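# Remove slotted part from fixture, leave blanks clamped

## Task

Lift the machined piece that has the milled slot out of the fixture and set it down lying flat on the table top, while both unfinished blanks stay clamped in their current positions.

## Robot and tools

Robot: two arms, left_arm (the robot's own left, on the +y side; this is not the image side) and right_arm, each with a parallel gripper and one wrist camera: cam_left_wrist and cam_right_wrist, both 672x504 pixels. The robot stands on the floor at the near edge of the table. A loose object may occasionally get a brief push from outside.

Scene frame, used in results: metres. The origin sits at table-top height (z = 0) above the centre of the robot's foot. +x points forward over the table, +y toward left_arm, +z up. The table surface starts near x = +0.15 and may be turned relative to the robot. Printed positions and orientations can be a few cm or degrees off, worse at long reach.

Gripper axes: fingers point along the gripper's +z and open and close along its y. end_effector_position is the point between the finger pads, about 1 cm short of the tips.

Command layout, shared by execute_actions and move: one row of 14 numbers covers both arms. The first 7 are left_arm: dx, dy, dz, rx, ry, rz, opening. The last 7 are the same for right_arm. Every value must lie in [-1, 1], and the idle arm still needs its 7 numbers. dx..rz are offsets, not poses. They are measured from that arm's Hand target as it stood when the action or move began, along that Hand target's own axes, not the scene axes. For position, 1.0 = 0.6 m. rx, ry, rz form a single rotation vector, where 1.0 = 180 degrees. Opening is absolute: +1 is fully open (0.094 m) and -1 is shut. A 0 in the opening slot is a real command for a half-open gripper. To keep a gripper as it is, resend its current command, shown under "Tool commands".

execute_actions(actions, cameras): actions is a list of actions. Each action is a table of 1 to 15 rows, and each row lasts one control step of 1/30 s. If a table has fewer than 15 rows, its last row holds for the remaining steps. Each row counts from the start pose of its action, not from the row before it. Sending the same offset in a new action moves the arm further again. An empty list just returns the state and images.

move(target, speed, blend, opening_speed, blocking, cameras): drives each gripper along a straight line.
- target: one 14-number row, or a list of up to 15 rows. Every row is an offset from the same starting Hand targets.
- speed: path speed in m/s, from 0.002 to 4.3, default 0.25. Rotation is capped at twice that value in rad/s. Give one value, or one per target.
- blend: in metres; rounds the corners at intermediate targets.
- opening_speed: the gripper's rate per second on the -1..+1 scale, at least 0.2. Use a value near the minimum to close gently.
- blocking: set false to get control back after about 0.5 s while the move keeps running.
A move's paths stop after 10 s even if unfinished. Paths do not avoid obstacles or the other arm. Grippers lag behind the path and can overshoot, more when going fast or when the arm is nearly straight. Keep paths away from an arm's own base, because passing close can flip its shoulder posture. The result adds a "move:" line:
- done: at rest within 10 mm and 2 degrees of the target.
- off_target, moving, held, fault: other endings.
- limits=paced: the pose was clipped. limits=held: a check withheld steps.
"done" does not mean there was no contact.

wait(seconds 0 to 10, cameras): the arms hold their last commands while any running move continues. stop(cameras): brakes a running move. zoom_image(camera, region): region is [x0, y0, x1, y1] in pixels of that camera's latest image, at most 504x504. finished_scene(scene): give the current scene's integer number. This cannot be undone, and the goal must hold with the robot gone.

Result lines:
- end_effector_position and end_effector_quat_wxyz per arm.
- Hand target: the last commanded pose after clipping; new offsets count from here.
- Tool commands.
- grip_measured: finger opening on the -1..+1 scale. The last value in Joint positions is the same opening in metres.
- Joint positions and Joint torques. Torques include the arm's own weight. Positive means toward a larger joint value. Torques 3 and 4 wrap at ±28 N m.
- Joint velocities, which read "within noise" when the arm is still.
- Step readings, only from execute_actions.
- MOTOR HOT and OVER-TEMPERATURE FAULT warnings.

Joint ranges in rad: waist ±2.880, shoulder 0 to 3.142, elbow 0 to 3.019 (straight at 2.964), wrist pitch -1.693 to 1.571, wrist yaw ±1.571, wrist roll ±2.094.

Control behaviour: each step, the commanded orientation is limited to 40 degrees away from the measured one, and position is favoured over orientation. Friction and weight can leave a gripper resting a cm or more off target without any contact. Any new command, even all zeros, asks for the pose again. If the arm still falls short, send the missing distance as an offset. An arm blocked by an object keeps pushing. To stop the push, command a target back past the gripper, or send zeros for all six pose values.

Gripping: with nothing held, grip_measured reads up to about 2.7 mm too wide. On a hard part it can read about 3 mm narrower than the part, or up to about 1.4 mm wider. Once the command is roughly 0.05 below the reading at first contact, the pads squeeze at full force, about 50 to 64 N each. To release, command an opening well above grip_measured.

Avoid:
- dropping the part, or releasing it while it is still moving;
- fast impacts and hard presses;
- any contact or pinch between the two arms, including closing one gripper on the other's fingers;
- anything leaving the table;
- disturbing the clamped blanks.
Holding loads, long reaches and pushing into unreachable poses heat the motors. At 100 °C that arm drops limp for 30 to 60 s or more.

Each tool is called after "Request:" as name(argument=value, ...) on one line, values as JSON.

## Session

Request:
execute_actions(actions=[])

Scene clock: 0.00 s.
left_arm: end_effector_position=(+0.3633, -0.1327, +0.3753) grip_measured=+1.000 end_effector_quat_wxyz=(+0.093, +0.827, +0.526, -0.176) | right_arm: end_effector_position=(+0.6207, -0.4052, +0.1096) grip_measured=+1.000 end_effector_quat_wxyz=(-0.049, +0.464, -0.877, -0.116)
Joint positions: left_arm=[0.427 1.679 1.647 -1.257 0.129 1.043 0.094] | right_arm=[1.579 1.917 1.524 -0.982 -0.243 -1.129 0.094]
Joint velocities: within noise
Joint torques (N m): no reading
Heat: left arm: hottest shoulder 28 °C; right arm: hottest shoulder 33 °C.
Hand target: left_arm +0.3686, -0.1370, +0.3792; +0.100, +0.826, +0.526, -0.175 | right_arm +0.6248, -0.4059, +0.1065; +0.050, -0.464, +0.877, +0.115
Tool commands: left_gripper/opening=+1.0 right_gripper/opening=+1.0

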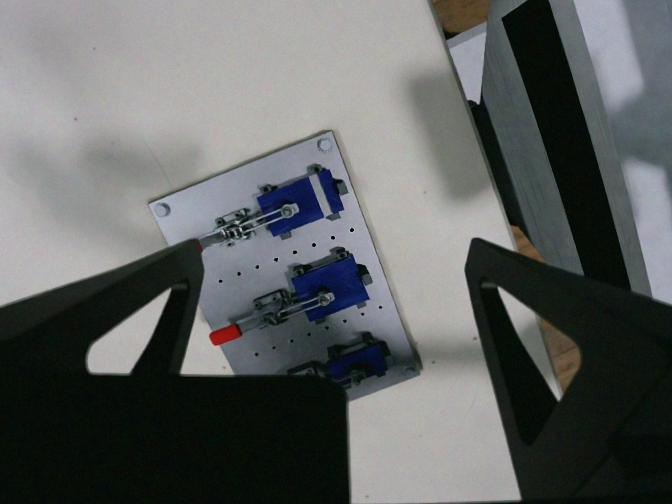

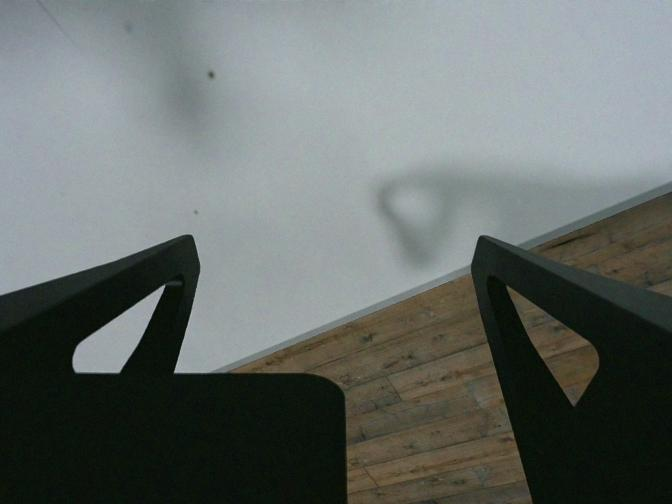

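Request:
move(target=[0.6555,-0.149,-0.0985,-0.1106,-0.2321,-0.1163,1,-0.212,0.5635,-0.200,0.1742,-0.1598,0.2691,1], speed=0.5)

Scene clock: 7.97 s.
left_arm: end_effector_position=(+0.4381, +0.2488, +0.2812) grip_measured=+1.000 end_effector_quat_wxyz=(+0.383, +0.573, +0.619, -0.378) | right_arm: end_effector_position=(+0.4139, -0.1616, +0.2947) grip_measured=+1.000 end_effector_quat_wxyz=(-0.324, +0.002, -0.946, +0.005)
Joint positions: left_arm=[1.526 1.393 0.926 -0.99 1.12 1.695 0.094] | right_arm=[2.454 1.082 0.711 -0.451 0.587 0.475 0.094]
Joint velocities: within noise
Joint torques (N m): left_arm=[-1.32 -11.75 9.32 -0.03 0.66 0.09] | right_arm=[1.14 -7.41 9.84 0.36 0.42 0.07]
Heat: left arm: hottest elbow 29 °C; right arm: hottest shoulder 34 °C.
Hand target: left_arm +0.4498, +0.2500, +0.2802; +0.383, +0.575, +0.616, -0.379 | right_arm +0.4201, -0.1499, +0.3002; +0.325, -0.001, +0.946, +0.000
Off the commanded pose: left_arm 0.012 m, 0 deg | right_arm 0.014 m, 1 deg.
move: off_target (left_arm, right_arm)

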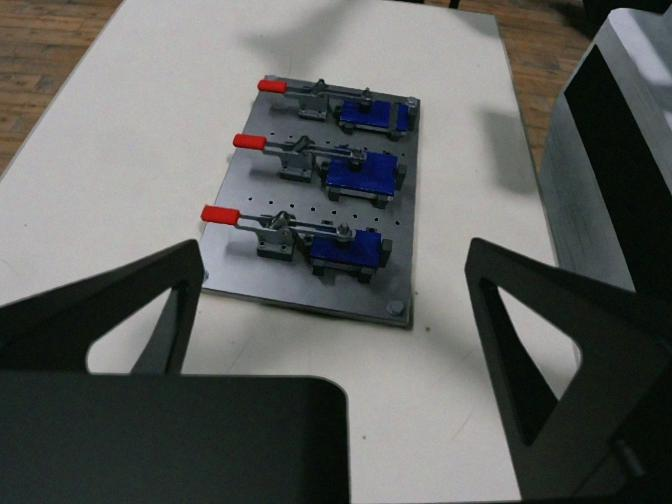

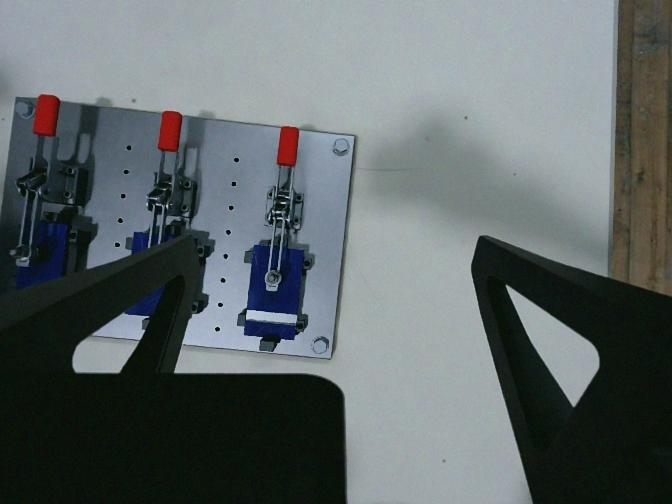

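Request:
move(target=[0,0,0,0,0,0,1,0.0475,0.0415,0.3647,0.0118,0.2108,0.0342,0.1], speed=0.25, cameras=["cam_right_wrist"])

Scene clock: 13.40 s.
left_arm: end_effector_position=(+0.4381, +0.2487, +0.2812) grip_measured=+1.000 end_effector_quat_wxyz=(+0.383, +0.573, +0.618, -0.378) | right_arm: end_effector_position=(+0.5225, -0.1223, +0.1189) grip_measured=+0.102 end_effector_quat_wxyz=(-0.004, -0.042, -0.999, -0.004)
Joint positions: left_arm=[1.526 1.393 0.926 -0.99 1.12 1.697 0.094] | right_arm=[2.194 1.82 1.304 -0.835 0.146 0.535 0.052]
Joint velocities: within noise
Joint torques (N m): left_arm=[-1.38 -11.75 9.31 -0.02 0.66 0.09] | right_arm=[0.21 -17.44 8.25 -0.51 0.09 0.09]
Heat: left arm: hottest elbow 29 °C; right arm: hottest shoulder 34 °C.
Hand target: left_arm +0.4498, +0.2500, +0.2803; +0.383, +0.575, +0.616, -0.379 | right_arm +0.5319, -0.1247, +0.1100; -0.001, +0.055, +0.998, +0.000
Off the commanded pose: left_arm 0.012 m, 0 deg | right_arm 0.013 m, 2 deg.
move: off_target (left_arm, right_arm)
Images, in order (width x height): cam_right_wrist 672x504.

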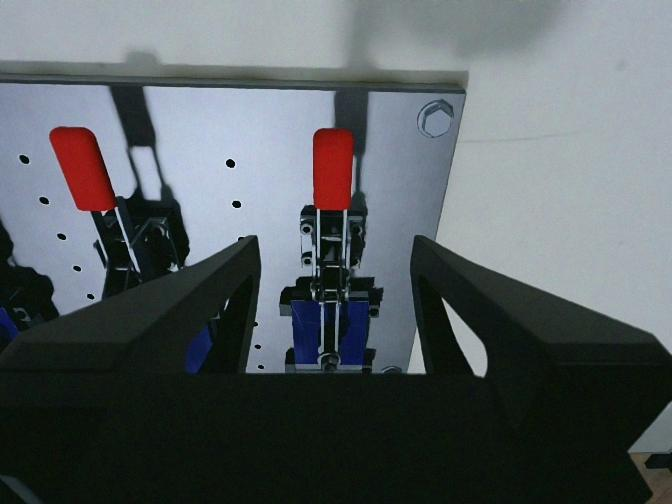

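Request:
move(target=[0,0,0,0,0,0,1,-0.0083,0.001,0.083,0,0,0,-0.1], speed=0.15, cameras=["cam_right_wrist"])

Scene clock: 18.93 s.
left_arm: end_effector_position=(+0.4381, +0.2487, +0.2812) grip_measured=+1.000 end_effector_quat_wxyz=(+0.383, +0.573, +0.618, -0.378) | right_arm: end_effector_position=(+0.5241, -0.1220, +0.0701) grip_measured=-0.098 end_effector_quat_wxyz=(+0.004, -0.048, -0.999, +0.000)
Joint positions: left_arm=[1.526 1.393 0.926 -0.99 1.12 1.697 0.094] | right_arm=[2.18 1.918 1.315 -0.763 0.143 0.535 0.042]
Joint velocities: within noise
Joint torques (N m): left_arm=[-1.44 -11.81 9.28 -0.02 0.66 0.08] | right_arm=[0.09 -18.14 7.57 0.13 0.09 -0.05]
Heat: left arm: hottest elbow 30 °C; right arm: hottest shoulder 34 °C.
Hand target: left_arm +0.4498, +0.2500, +0.2803; +0.383, +0.575, +0.616, -0.379 | right_arm +0.5368, -0.1248, +0.0603; -0.001, +0.055, +0.998, +0.000
Off the commanded pose: left_arm 0.012 m, 0 deg | right_arm 0.016 m, 1 deg.
move: off_target (left_arm, right_arm)
Images, in order (width x height): cam_right_wrist 672x504.

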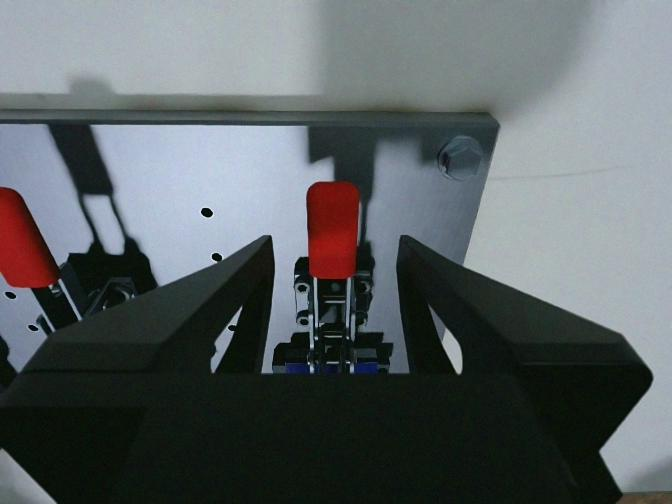

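Request:
move(target=[0,0,0,0,0,0,1,-0.0217,0.003,0.0167,0,0,0,-0.3], speed=0.12, cameras=["cam_right_wrist"])

Scene clock: 20.93 s.
left_arm: end_effector_position=(+0.4381, +0.2487, +0.2812) grip_measured=+1.000 end_effector_quat_wxyz=(+0.383, +0.573, +0.618, -0.378) | right_arm: end_effector_position=(+0.5391, -0.1207, +0.0643) grip_measured=-0.298 end_effector_quat_wxyz=(-0.001, -0.053, -0.999, -0.002)
Joint positions: left_arm=[1.526 1.393 0.926 -0.99 1.12 1.697 0.094] | right_arm=[2.169 1.949 1.356 -0.763 0.14 0.534 0.033]
Joint velocities: within noise
Joint torques (N m): left_arm=[-1.44 -11.69 9.29 -0.02 0.65 0.08] | right_arm=[0.09 -18.08 7.75 -0.01 0.09 -0.14]
Heat: left arm: hottest elbow 30 °C; right arm: hottest shoulder 35 °C.
Hand target: left_arm +0.4498, +0.2500, +0.2803; +0.383, +0.575, +0.616, -0.379 | right_arm +0.5500, -0.1244, +0.0503; -0.001, +0.055, +0.998, +0.000
Off the commanded pose: left_arm 0.012 m, 0 deg | right_arm 0.018 m, 0 deg.
move: off_target (left_arm, right_arm)
Images, in order (width x height): cam_right_wrist 672x504.

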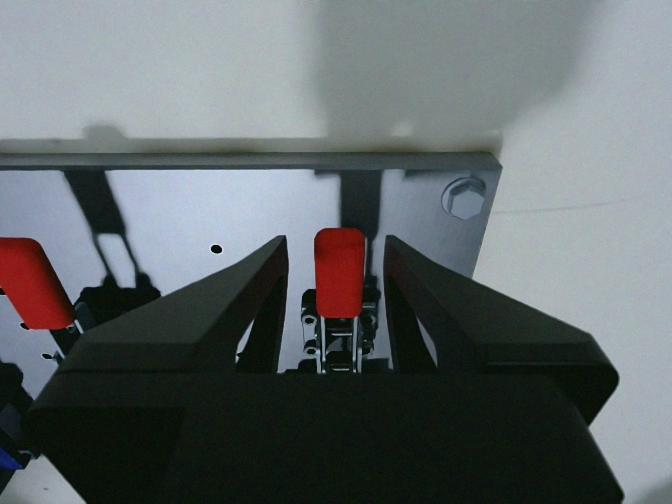

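Request:
move(target=[[0,0,0,0,0,0,1,0,-0.001,0.0155,0,0,0,-0.3],[0,0,0,0,0,0,1,0,-0.001,0.0155,0,0,0,-0.8]], speed=0.1, opening_speed=0.6, cameras=["cam_right_wrist"])

Scene clock: 24.47 s.
left_arm: end_effector_position=(+0.4381, +0.2487, +0.2812) grip_measured=+1.000 end_effector_quat_wxyz=(+0.383, +0.573, +0.618, -0.378) | right_arm: end_effector_position=(+0.5386, -0.1216, +0.0551) grip_measured=-0.666 end_effector_quat_wxyz=(+0.001, -0.053, -0.999, -0.001)
Joint positions: left_arm=[1.526 1.393 0.926 -0.99 1.12 1.698 0.094] | right_arm=[2.166 1.966 1.357 -0.75 0.14 0.531 0.016]
Joint velocities: within noise
Joint torques (N m): left_arm=[-1.44 -11.75 9.29 -0.02 0.65 0.08] | right_arm=[0.15 -18.08 7.61 0.16 0.08 -0.14]
Heat: left arm: hottest elbow 30 °C; right arm: hottest shoulder 35 °C.
Hand target: left_arm +0.4498, +0.2500, +0.2803; +0.383, +0.575, +0.616, -0.379 | right_arm +0.5499, -0.1250, +0.0409; -0.001, +0.055, +0.998, +0.000
Off the commanded pose: left_arm 0.012 m, 0 deg | right_arm 0.018 m, 0 deg.
move: off_target (left_arm, right_arm); target 2's new opening was sent with right_arm's hand 0.019 m and 0 deg from that target
Images, in order (width x height): cam_right_wrist 672x504.

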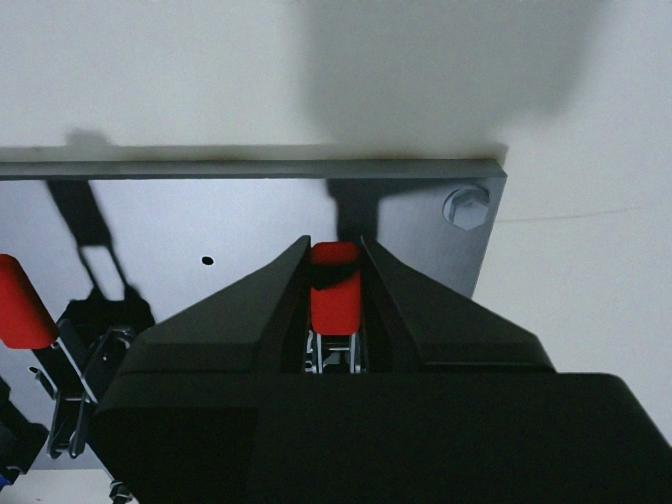

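Request:
move(target=[[0,0,0,0,0,0,1,0.021,0,-0.0537,0,-0.044,0,-0.8],[0,0,0,0,0,0,1,0.0343,0,-0.0903,0,-0.072,0,-0.8],[0,0,0,0,0,0,1,0.0627,0,-0.1137,0,-0.122,0,-0.8],[0,0,0,0,0,0,1,0.091,0,-0.1253,0,-0.15,0,-0.8],[0,0,0,0,0,0,1,0.1135,0,-0.1353,0,-0.111,0,-0.8],[0,0,0,0,0,0,1,0.1393,0,-0.1353,0,-0.067,0,-0.8]], speed=0.11)

Request:
zoom_image(camera="cam_left_wrist", region=[230, 0, 450, 170])

Scene clock: 32.00 s.
left_arm: end_effector_position=(+0.4381, +0.2487, +0.2812) grip_measured=+1.000 end_effector_quat_wxyz=(+0.383, +0.573, +0.618, -0.378) | right_arm: end_effector_position=(+0.4732, -0.1170, +0.1032) grip_measured=-0.672 end_effector_quat_wxyz=(-0.116, -0.055, -0.992, +0.004)
Joint positions: left_arm=[1.526 1.393 0.926 -0.99 1.12 1.698 0.094] | right_arm=[2.288 1.721 1.015 -0.474 0.301 0.609 0.015]
Joint velocities: within noise
Joint torques (N m): left_arm=[-1.32 -11.75 9.26 -0.05 0.65 0.08] | right_arm=[2.2 -20.6 5.7 -2.58 0.07 0.11]
Heat: left arm: hottest elbow 30 °C; right arm: hottest shoulder 35 °C.
Hand target: left_arm +0.4498, +0.2500, +0.2803; +0.383, +0.575, +0.616, -0.379 | right_arm +0.4670, -0.1158, +0.1222; +0.104, +0.055, +0.993, -0.006
Off the commanded pose: left_arm 0.012 m, 0 deg | right_arm 0.020 m, 1 deg.
move: off_target (left_arm, right_arm)

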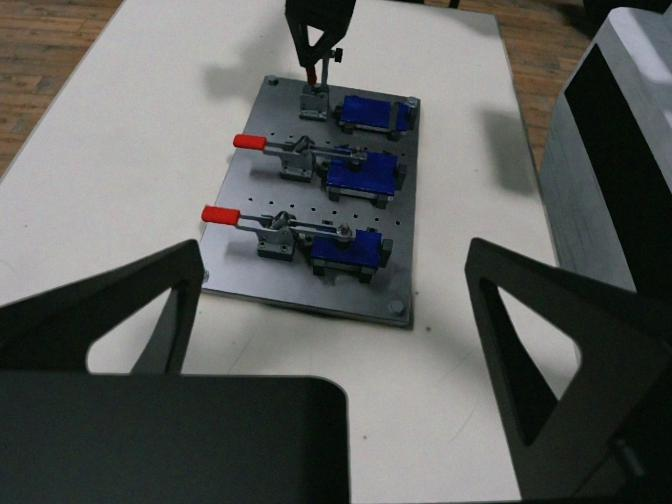

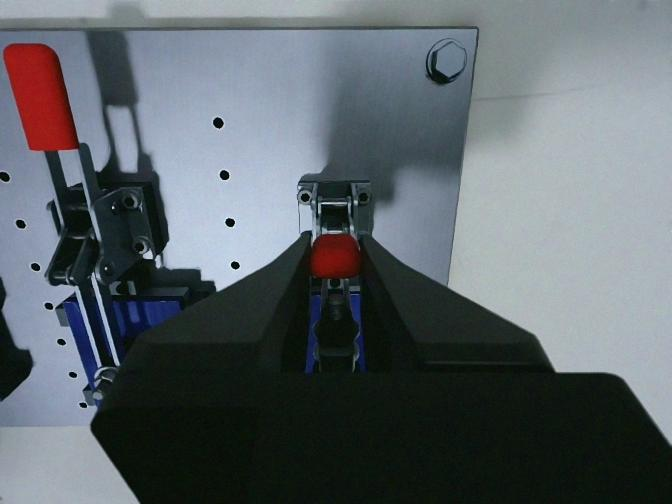

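Scaled by 2.291.

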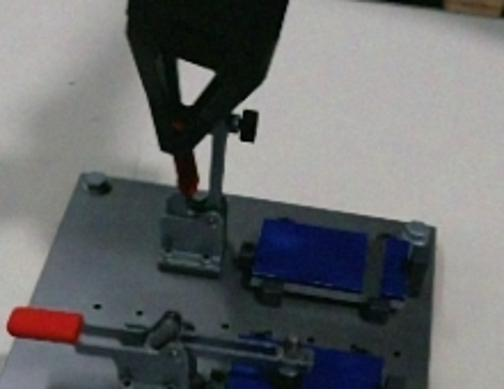

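Request:
move(target=[[0,0,0,0,0,0,1,0,0,0,0,0,0,-0.1],[0,0,0,0,0,0,1,-0.043,0,-0.161,0,-0.017,0,-0.1],[0,0,0,0,0,0,1,0.078,-0.0093,-0.167,0,-0.166,0,1],[0,0,0,0,0,0,1,0.1165,-0.0093,0.0125,0,-0.166,0,1]], speed=[0.1,0.15,0.3,0.2], opening_speed=1.0)

Request:
zoom_image(camera="cam_left_wrist", region=[230, 0, 450, 170])

Scene clock: 41.27 s.
left_arm: end_effector_position=(+0.4381, +0.2487, +0.2812) grip_measured=+1.000 end_effector_quat_wxyz=(+0.383, +0.573, +0.618, -0.378) | right_arm: end_effector_position=(+0.3959, -0.1092, +0.1094) grip_measured=+0.998 end_effector_quat_wxyz=(-0.359, -0.053, -0.932, +0.011)
Joint positions: left_arm=[1.526 1.393 0.926 -0.99 1.12 1.698 0.094] | right_arm=[2.523 1.688 0.603 0.273 0.712 0.607 0.094]
Joint velocities: within noise
Joint torques (N m): left_arm=[-1.49 -11.75 9.32 -0.01 0.65 0.08] | right_arm=[-0.15 -11.05 4.03 1.33 0.34 -0.15]
Heat: left arm: hottest elbow 31 °C; right arm: hottest shoulder 35 °C.
Hand target: left_arm +0.4498, +0.2500, +0.2803; +0.383, +0.575, +0.616, -0.379 | right_arm +0.3998, -0.1141, +0.1004; +0.356, +0.051, +0.933, -0.020
Off the commanded pose: left_arm 0.012 m, 0 deg | right_arm 0.011 m, 1 deg.
move: off_target (left_arm, right_arm)

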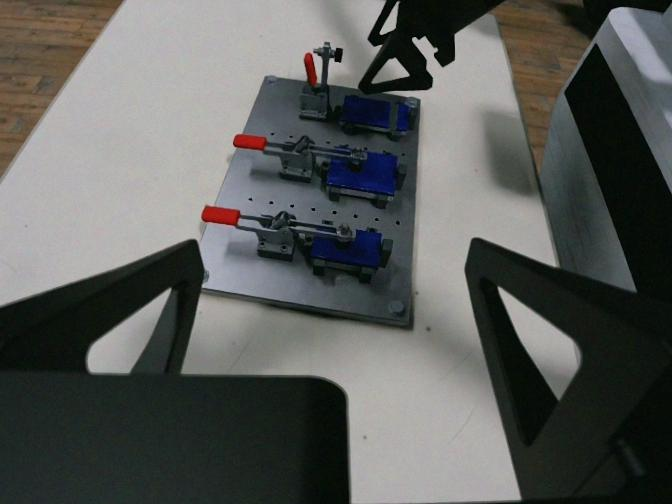

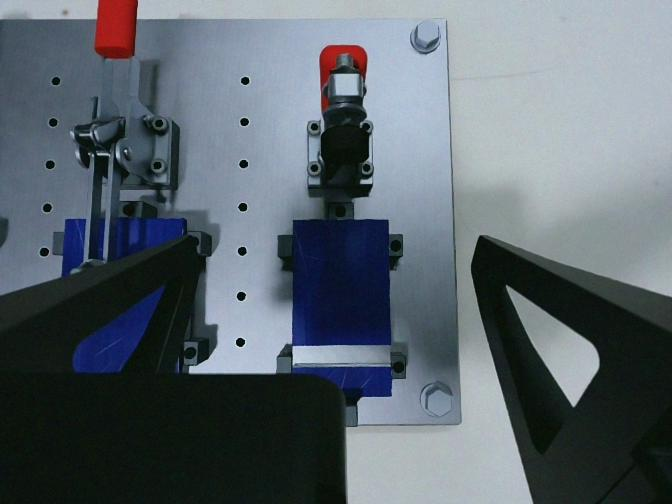

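Scaled by 2.291.

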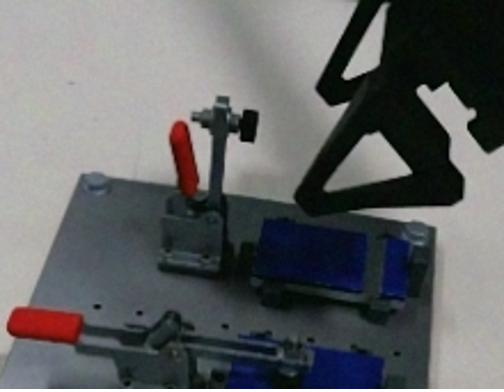

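Request:
move(target=[0,0,0,0,0,0,1,0.065,-0.0047,0.0627,0,0,0,0.65], speed=0.14, cameras=["cam_right_wrist"])

Scene clock: 46.17 s.
left_arm: end_effector_position=(+0.4381, +0.2487, +0.2812) grip_measured=+1.000 end_effector_quat_wxyz=(+0.383, +0.573, +0.618, -0.378) | right_arm: end_effector_position=(+0.3894, -0.1132, +0.0544) grip_measured=+0.652 end_effector_quat_wxyz=(-0.357, -0.051, -0.933, +0.013)
Joint positions: left_arm=[1.526 1.393 0.926 -0.99 1.12 1.698 0.094] | right_arm=[2.496 1.875 0.605 0.468 0.694 0.582 0.078]
Joint velocities: within noise
Joint torques (N m): left_arm=[-1.44 -11.63 9.28 -0.01 0.65 0.09] | right_arm=[-0.09 -11.81 3.28 1.36 0.33 -0.14]
Heat: left arm: hottest elbow 31 °C; right arm: hottest shoulder 35 °C.
Hand target: left_arm +0.4498, +0.2500, +0.2803; +0.383, +0.575, +0.616, -0.379 | right_arm +0.3957, -0.1164, +0.0464; +0.357, +0.051, +0.933, -0.020
Off the commanded pose: left_arm 0.012 m, 0 deg | right_arm 0.011 m, 1 deg.
move: off_target (left_arm, right_arm)
Images, in order (width x height): cam_right_wrist 672x504.

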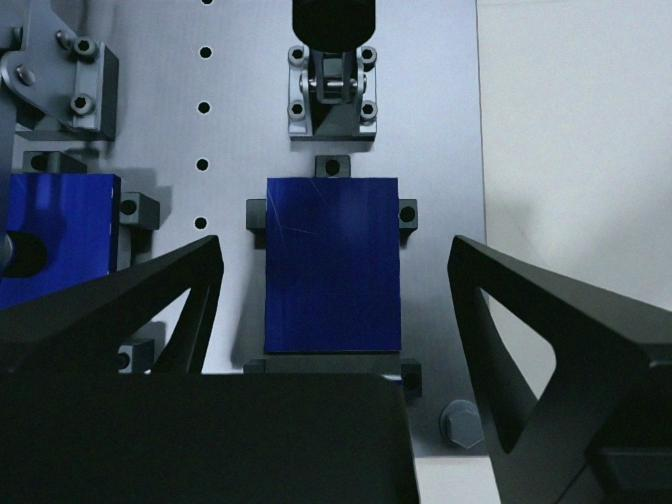

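Request:
move(target=[0,0,0,0,0,0,1,0.0215,0.0017,0.0265,0,0,0,0.65], speed=0.1, cameras=["cam_right_wrist"])

Scene clock: 54.17 s.
left_arm: end_effector_position=(+0.4381, +0.2487, +0.2812) grip_measured=+1.000 end_effector_quat_wxyz=(+0.383, +0.573, +0.618, -0.378) | right_arm: end_effector_position=(+0.3923, -0.1107, +0.0357) grip_measured=+0.652 end_effector_quat_wxyz=(-0.358, -0.051, -0.932, +0.012)
Joint positions: left_arm=[1.526 1.393 0.926 -0.99 1.12 1.698 0.094] | right_arm=[2.486 1.945 0.626 0.528 0.686 0.571 0.078]
Joint velocities: within noise
Joint torques (N m): left_arm=[-1.49 -11.63 9.29 -0.03 0.65 0.07] | right_arm=[0.09 -12.16 2.76 1.32 0.33 -0.14]
Heat: left arm: hottest elbow 31 °C; right arm: hottest shoulder 35 °C.
Hand target: left_arm +0.4498, +0.2500, +0.2803; +0.383, +0.575, +0.616, -0.379 | right_arm +0.3968, -0.1154, +0.0259; +0.356, +0.051, +0.933, -0.020
Off the commanded pose: left_arm 0.012 m, 0 deg | right_arm 0.012 m, 1 deg.
move: off_target (left_arm, right_arm)
Images, in order (width x height): cam_right_wrist 672x504.

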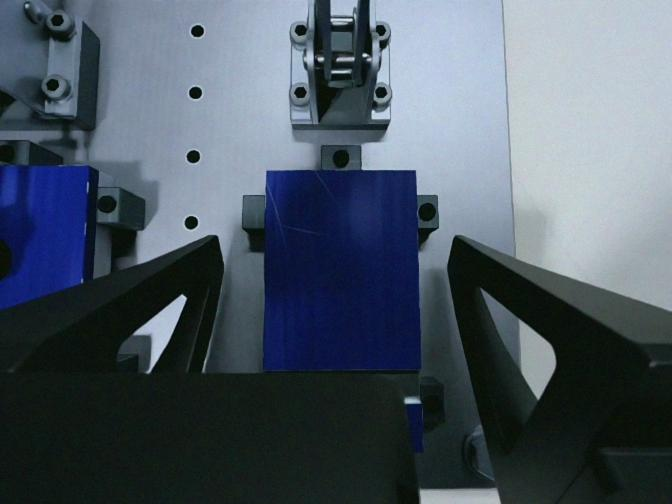

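Request:
move(target=[0,0,0,0,0,0,1,0.0025,-0.003,0.0015,0,0,0,-0.2], speed=0.1, opening_speed=0.5, cameras=["cam_right_wrist"])

Scene clock: 58.13 s.
left_arm: end_effector_position=(+0.4381, +0.2487, +0.2812) grip_measured=+1.000 end_effector_quat_wxyz=(+0.383, +0.573, +0.618, -0.378) | right_arm: end_effector_position=(+0.3942, -0.1120, +0.0354) grip_measured=+0.043 end_effector_quat_wxyz=(-0.360, -0.053, -0.931, +0.012)
Joint positions: left_arm=[1.526 1.393 0.926 -0.99 1.12 1.698 0.094] | right_arm=[2.48 1.948 0.626 0.538 0.685 0.567 0.049]
Joint velocities: within noise
Joint torques (N m): left_arm=[-1.44 -11.81 9.29 -0.02 0.65 0.08] | right_arm=[0.15 -11.93 2.48 1.33 0.29 -0.14]
Heat: left arm: hottest elbow 31 °C; right arm: hottest shoulder 35 °C.
Hand target: left_arm +0.4498, +0.2500, +0.2803; +0.383, +0.575, +0.616, -0.379 | right_arm +0.3960, -0.1172, +0.0243; +0.356, +0.051, +0.933, -0.020
Off the commanded pose: left_arm 0.012 m, 0 deg | right_arm 0.012 m, 1 deg.
move: off_target (left_arm, right_arm)
Images, in order (width x height): cam_right_wrist 672x504.

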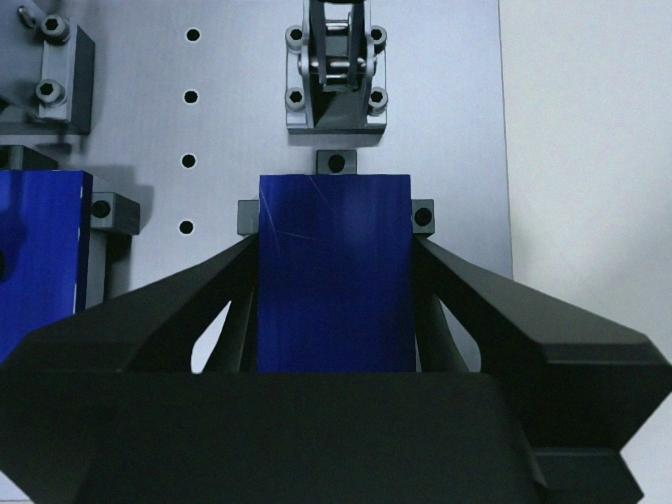

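Request:
move(target=[[0,0,0,0,0,0,1,-0.111,0,-0.124,0,0,0,-0.2],[0,0,0,0,0,0,1,-0.111,-0.325,-0.124,0,-0.003,0,-0.2],[0,0,0,0,0,0,1,0.0037,-0.325,0.004,0,-0.005,0,-0.2]], speed=[0.15,0.25,0.15], blend=[0.03,0.03,0])

Request:
zoom_image(camera="cam_left_wrist", region=[300, 0, 440, 100])

Scene clock: 64.03 s.
left_arm: end_effector_position=(+0.4381, +0.2487, +0.2812) grip_measured=+1.000 end_effector_quat_wxyz=(+0.383, +0.573, +0.618, -0.378) | right_arm: end_effector_position=(+0.3735, -0.3056, +0.0255) grip_measured=+0.042 end_effector_quat_wxyz=(-0.363, -0.052, -0.930, +0.014)
Joint positions: left_arm=[1.526 1.393 0.926 -0.99 1.12 1.698 0.094] | right_arm=[1.964 1.989 0.314 1.075 0.287 0.189 0.049]
Joint velocities: within noise
Joint torques (N m): left_arm=[-1.38 -11.63 9.32 -0.03 0.65 0.08] | right_arm=[-1.73 -9.58 -0.57 1.92 0.16 -0.12]
Heat: left arm: hottest elbow 32 °C; right arm: hottest shoulder 35 °C.
Hand target: left_arm +0.4498, +0.2500, +0.2803; +0.383, +0.575, +0.616, -0.379 | right_arm +0.3746, -0.3110, +0.0209; +0.364, +0.051, +0.930, -0.020
Off the commanded pose: left_arm 0.012 m, 0 deg | right_arm 0.007 m, 1 deg.
move: off_target (left_arm)

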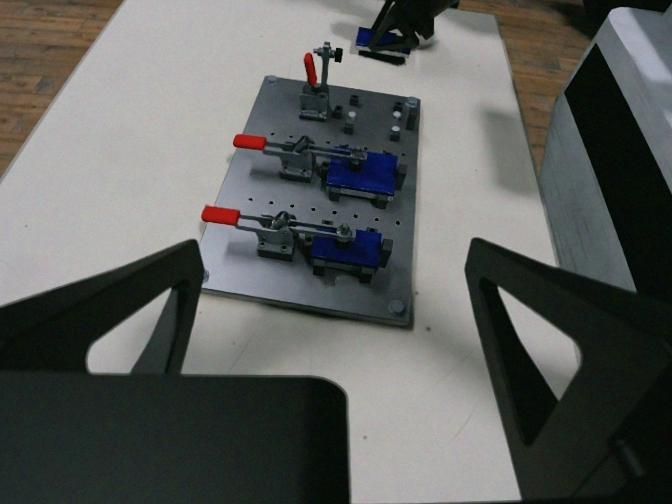

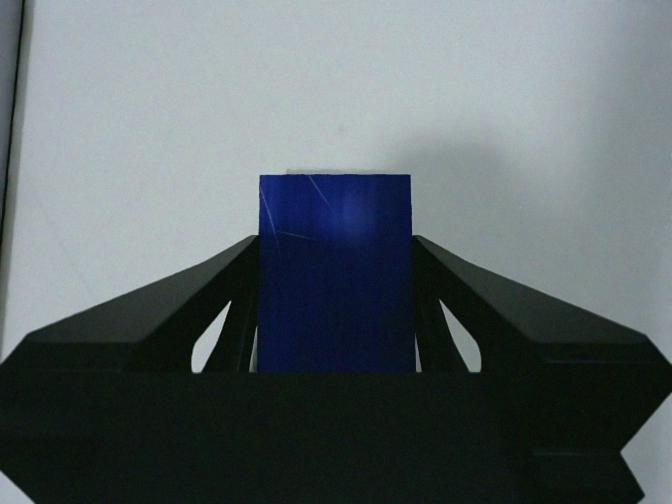

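Scaled by 3.600.

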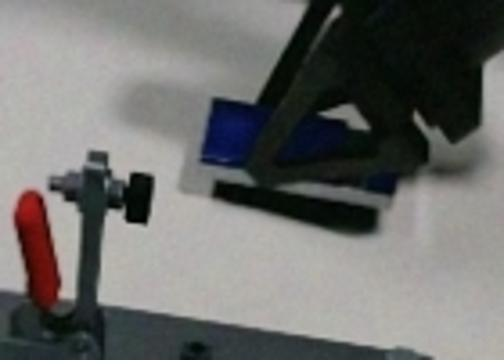

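Request:
move(target=[0,0,0,0,0,0,1,0.0096,0,0.0104,0,0,0,-0.2], speed=0.06)

Request:
zoom_image(camera="cam_left_wrist", region=[340, 10, 440, 80])

Scene clock: 65.73 s.
left_arm: end_effector_position=(+0.4381, +0.2487, +0.2812) grip_measured=+1.000 end_effector_quat_wxyz=(+0.383, +0.573, +0.618, -0.378) | right_arm: end_effector_position=(+0.3743, -0.3054, +0.0170) grip_measured=+0.042 end_effector_quat_wxyz=(-0.363, -0.052, -0.930, +0.014)
Joint positions: left_arm=[1.526 1.393 0.926 -0.99 1.12 1.698 0.094] | right_arm=[1.96 2.032 0.328 1.105 0.284 0.188 0.049]
Joint velocities: within noise
Joint torques (N m): left_arm=[-1.38 -11.69 9.31 -0.02 0.64 0.08] | right_arm=[-1.49 -9.93 -0.79 1.77 0.16 -0.15]
Heat: left arm: hottest elbow 32 °C; right arm: hottest shoulder 35 °C.
Hand target: left_arm +0.4498, +0.2500, +0.2803; +0.383, +0.575, +0.616, -0.379 | right_arm +0.3746, -0.3110, +0.0125; +0.364, +0.051, +0.930, -0.020
Off the commanded pose: left_arm 0.012 m, 0 deg | right_arm 0.007 m, 1 deg.
move: off_target (left_arm)

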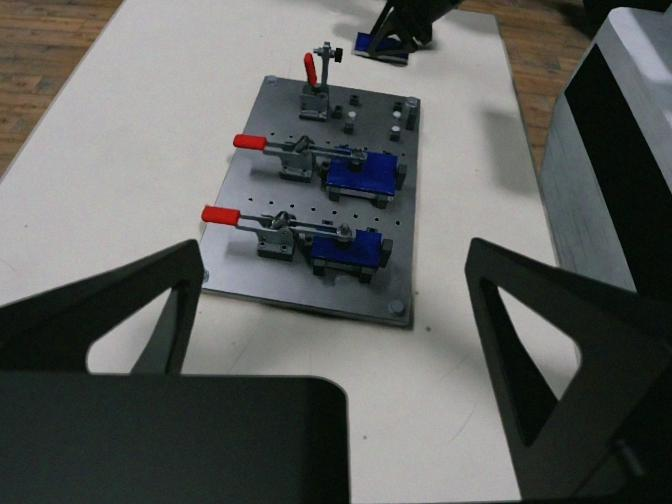

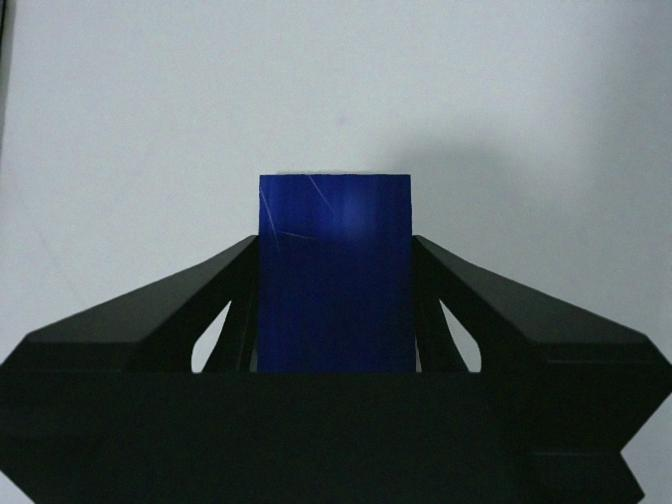

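Scaled by 5.040.

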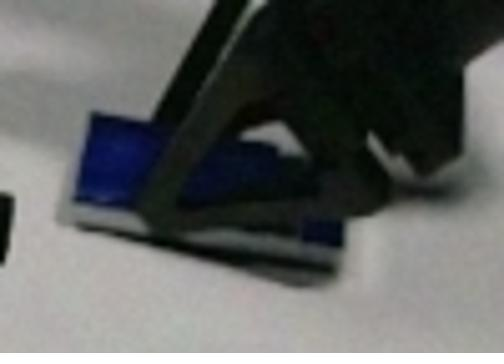

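Request:
move(target=[0,0,0,0,0,0,1,0.0045,0,0.0049,0,-0.010,0,-0.2], speed=0.06)

Request:
zoom_image(camera="cam_left_wrist", region=[340, 10, 440, 80])

Scene clock: 67.73 s.
left_arm: end_effector_position=(+0.4381, +0.2487, +0.2812) grip_measured=+1.000 end_effector_quat_wxyz=(+0.383, +0.573, +0.618, -0.378) | right_arm: end_effector_position=(+0.3768, -0.3060, +0.0172) grip_measured=+0.042 end_effector_quat_wxyz=(-0.383, -0.051, -0.922, +0.014)
Joint positions: left_arm=[1.526 1.393 0.926 -0.99 1.12 1.698 0.094] | right_arm=[1.96 2.079 0.328 1.197 0.29 0.175 0.049]
Joint velocities: within noise
Joint torques (N m): left_arm=[-1.32 -11.75 9.29 -0.03 0.65 0.08] | right_arm=[-1.38 -9.29 -0.92 1.5 0.2 -0.11]
Heat: left arm: hottest elbow 32 °C; right arm: hottest shoulder 35 °C.
Hand target: left_arm +0.4498, +0.2500, +0.2803; +0.383, +0.575, +0.616, -0.379 | right_arm +0.3745, -0.3111, +0.0085; +0.378, +0.051, +0.924, -0.021
Off the commanded pose: left_arm 0.012 m, 0 deg | right_arm 0.010 m, 1 deg.
move: off_target (left_arm)

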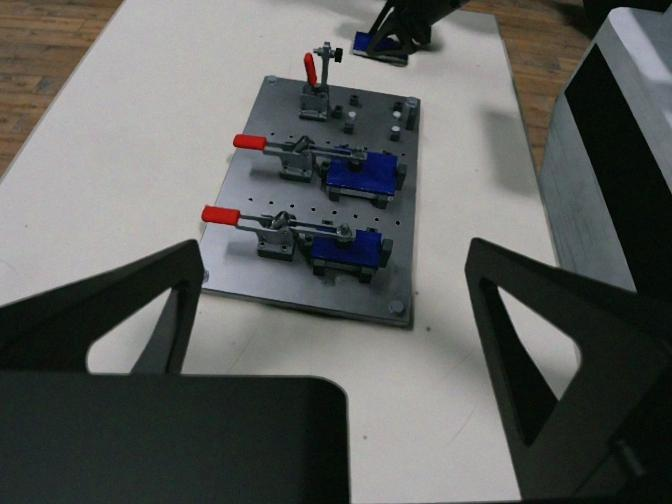

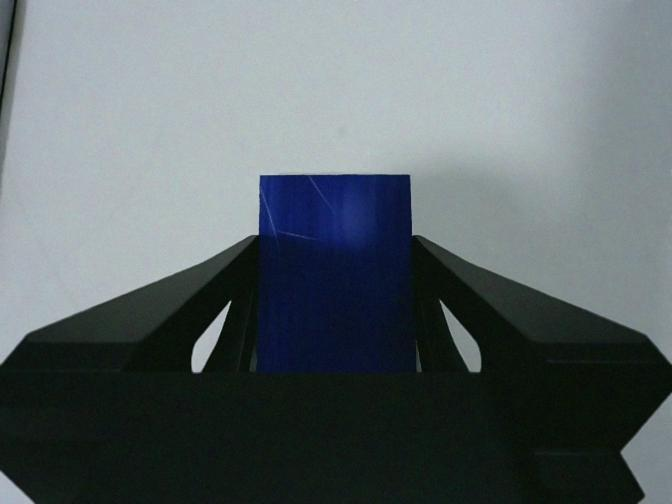

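Scaled by 5.040.

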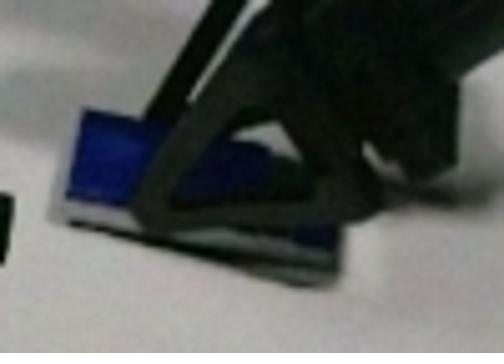

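Request:
move(target=[[0,0,0,0,0,0,1,0,0,0,0,0,0,0.14],[0,0,0,0,0,0,1,0,0,0,0,0,0,0.45],[0,0,0,0,0,0,1,-0.117,0,-0.119,0,0,0,0.45]], speed=0.1, opening_speed=0.35)

Request:
zoom_image(camera="cam_left_wrist", region=[340, 10, 440, 80])

Scene clock: 73.90 s.
left_arm: end_effector_position=(+0.4381, +0.2487, +0.2812) grip_measured=+1.000 end_effector_quat_wxyz=(+0.383, +0.573, +0.618, -0.378) | right_arm: end_effector_position=(+0.3741, -0.3162, +0.1057) grip_measured=+0.448 end_effector_quat_wxyz=(-0.377, -0.051, -0.925, +0.027)
Joint positions: left_arm=[1.526 1.393 0.926 -0.99 1.12 1.698 0.094] | right_arm=[1.971 1.545 0.225 0.747 0.32 0.175 0.068]
Joint velocities: within noise
Joint torques (N m): left_arm=[-1.38 -11.69 9.31 -0.02 0.66 0.08] | right_arm=[0.26 -10.29 1.57 0.64 0.29 0.08]
Heat: left arm: hottest elbow 32 °C; right arm: hottest shoulder 35 °C.
Hand target: left_arm +0.4498, +0.2500, +0.2803; +0.383, +0.575, +0.616, -0.379 | right_arm +0.3746, -0.3110, +0.1087; +0.378, +0.051, +0.924, -0.021
Off the commanded pose: left_arm 0.012 m, 0 deg | right_arm 0.006 m, 1 deg.
move: off_target (left_arm)

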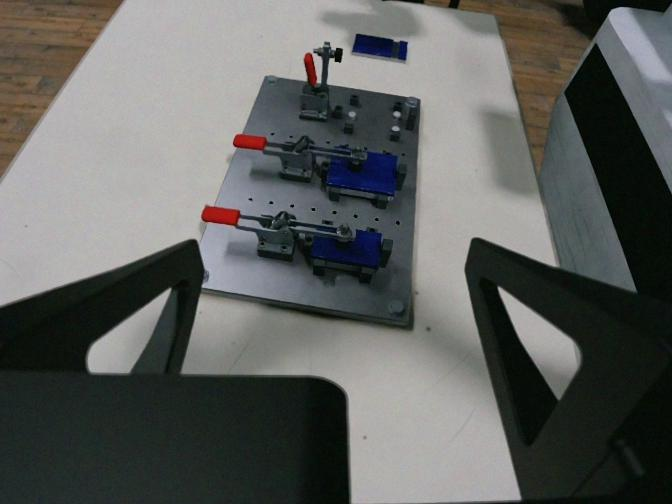

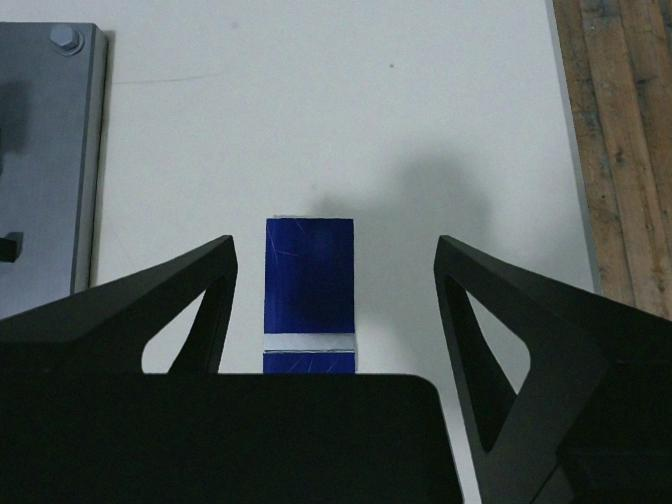

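Scaled by 5.040.

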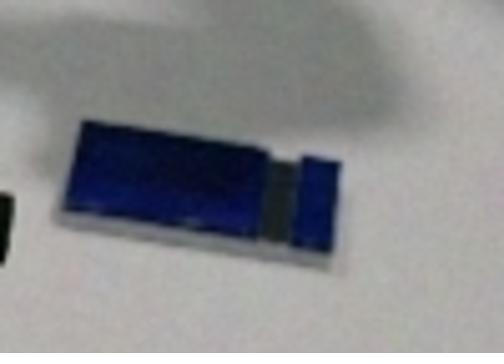

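Part is flat on the table; both blanks remain clamped.

Request:
finished_scene(scene=3)

The scene is finished: the task was done.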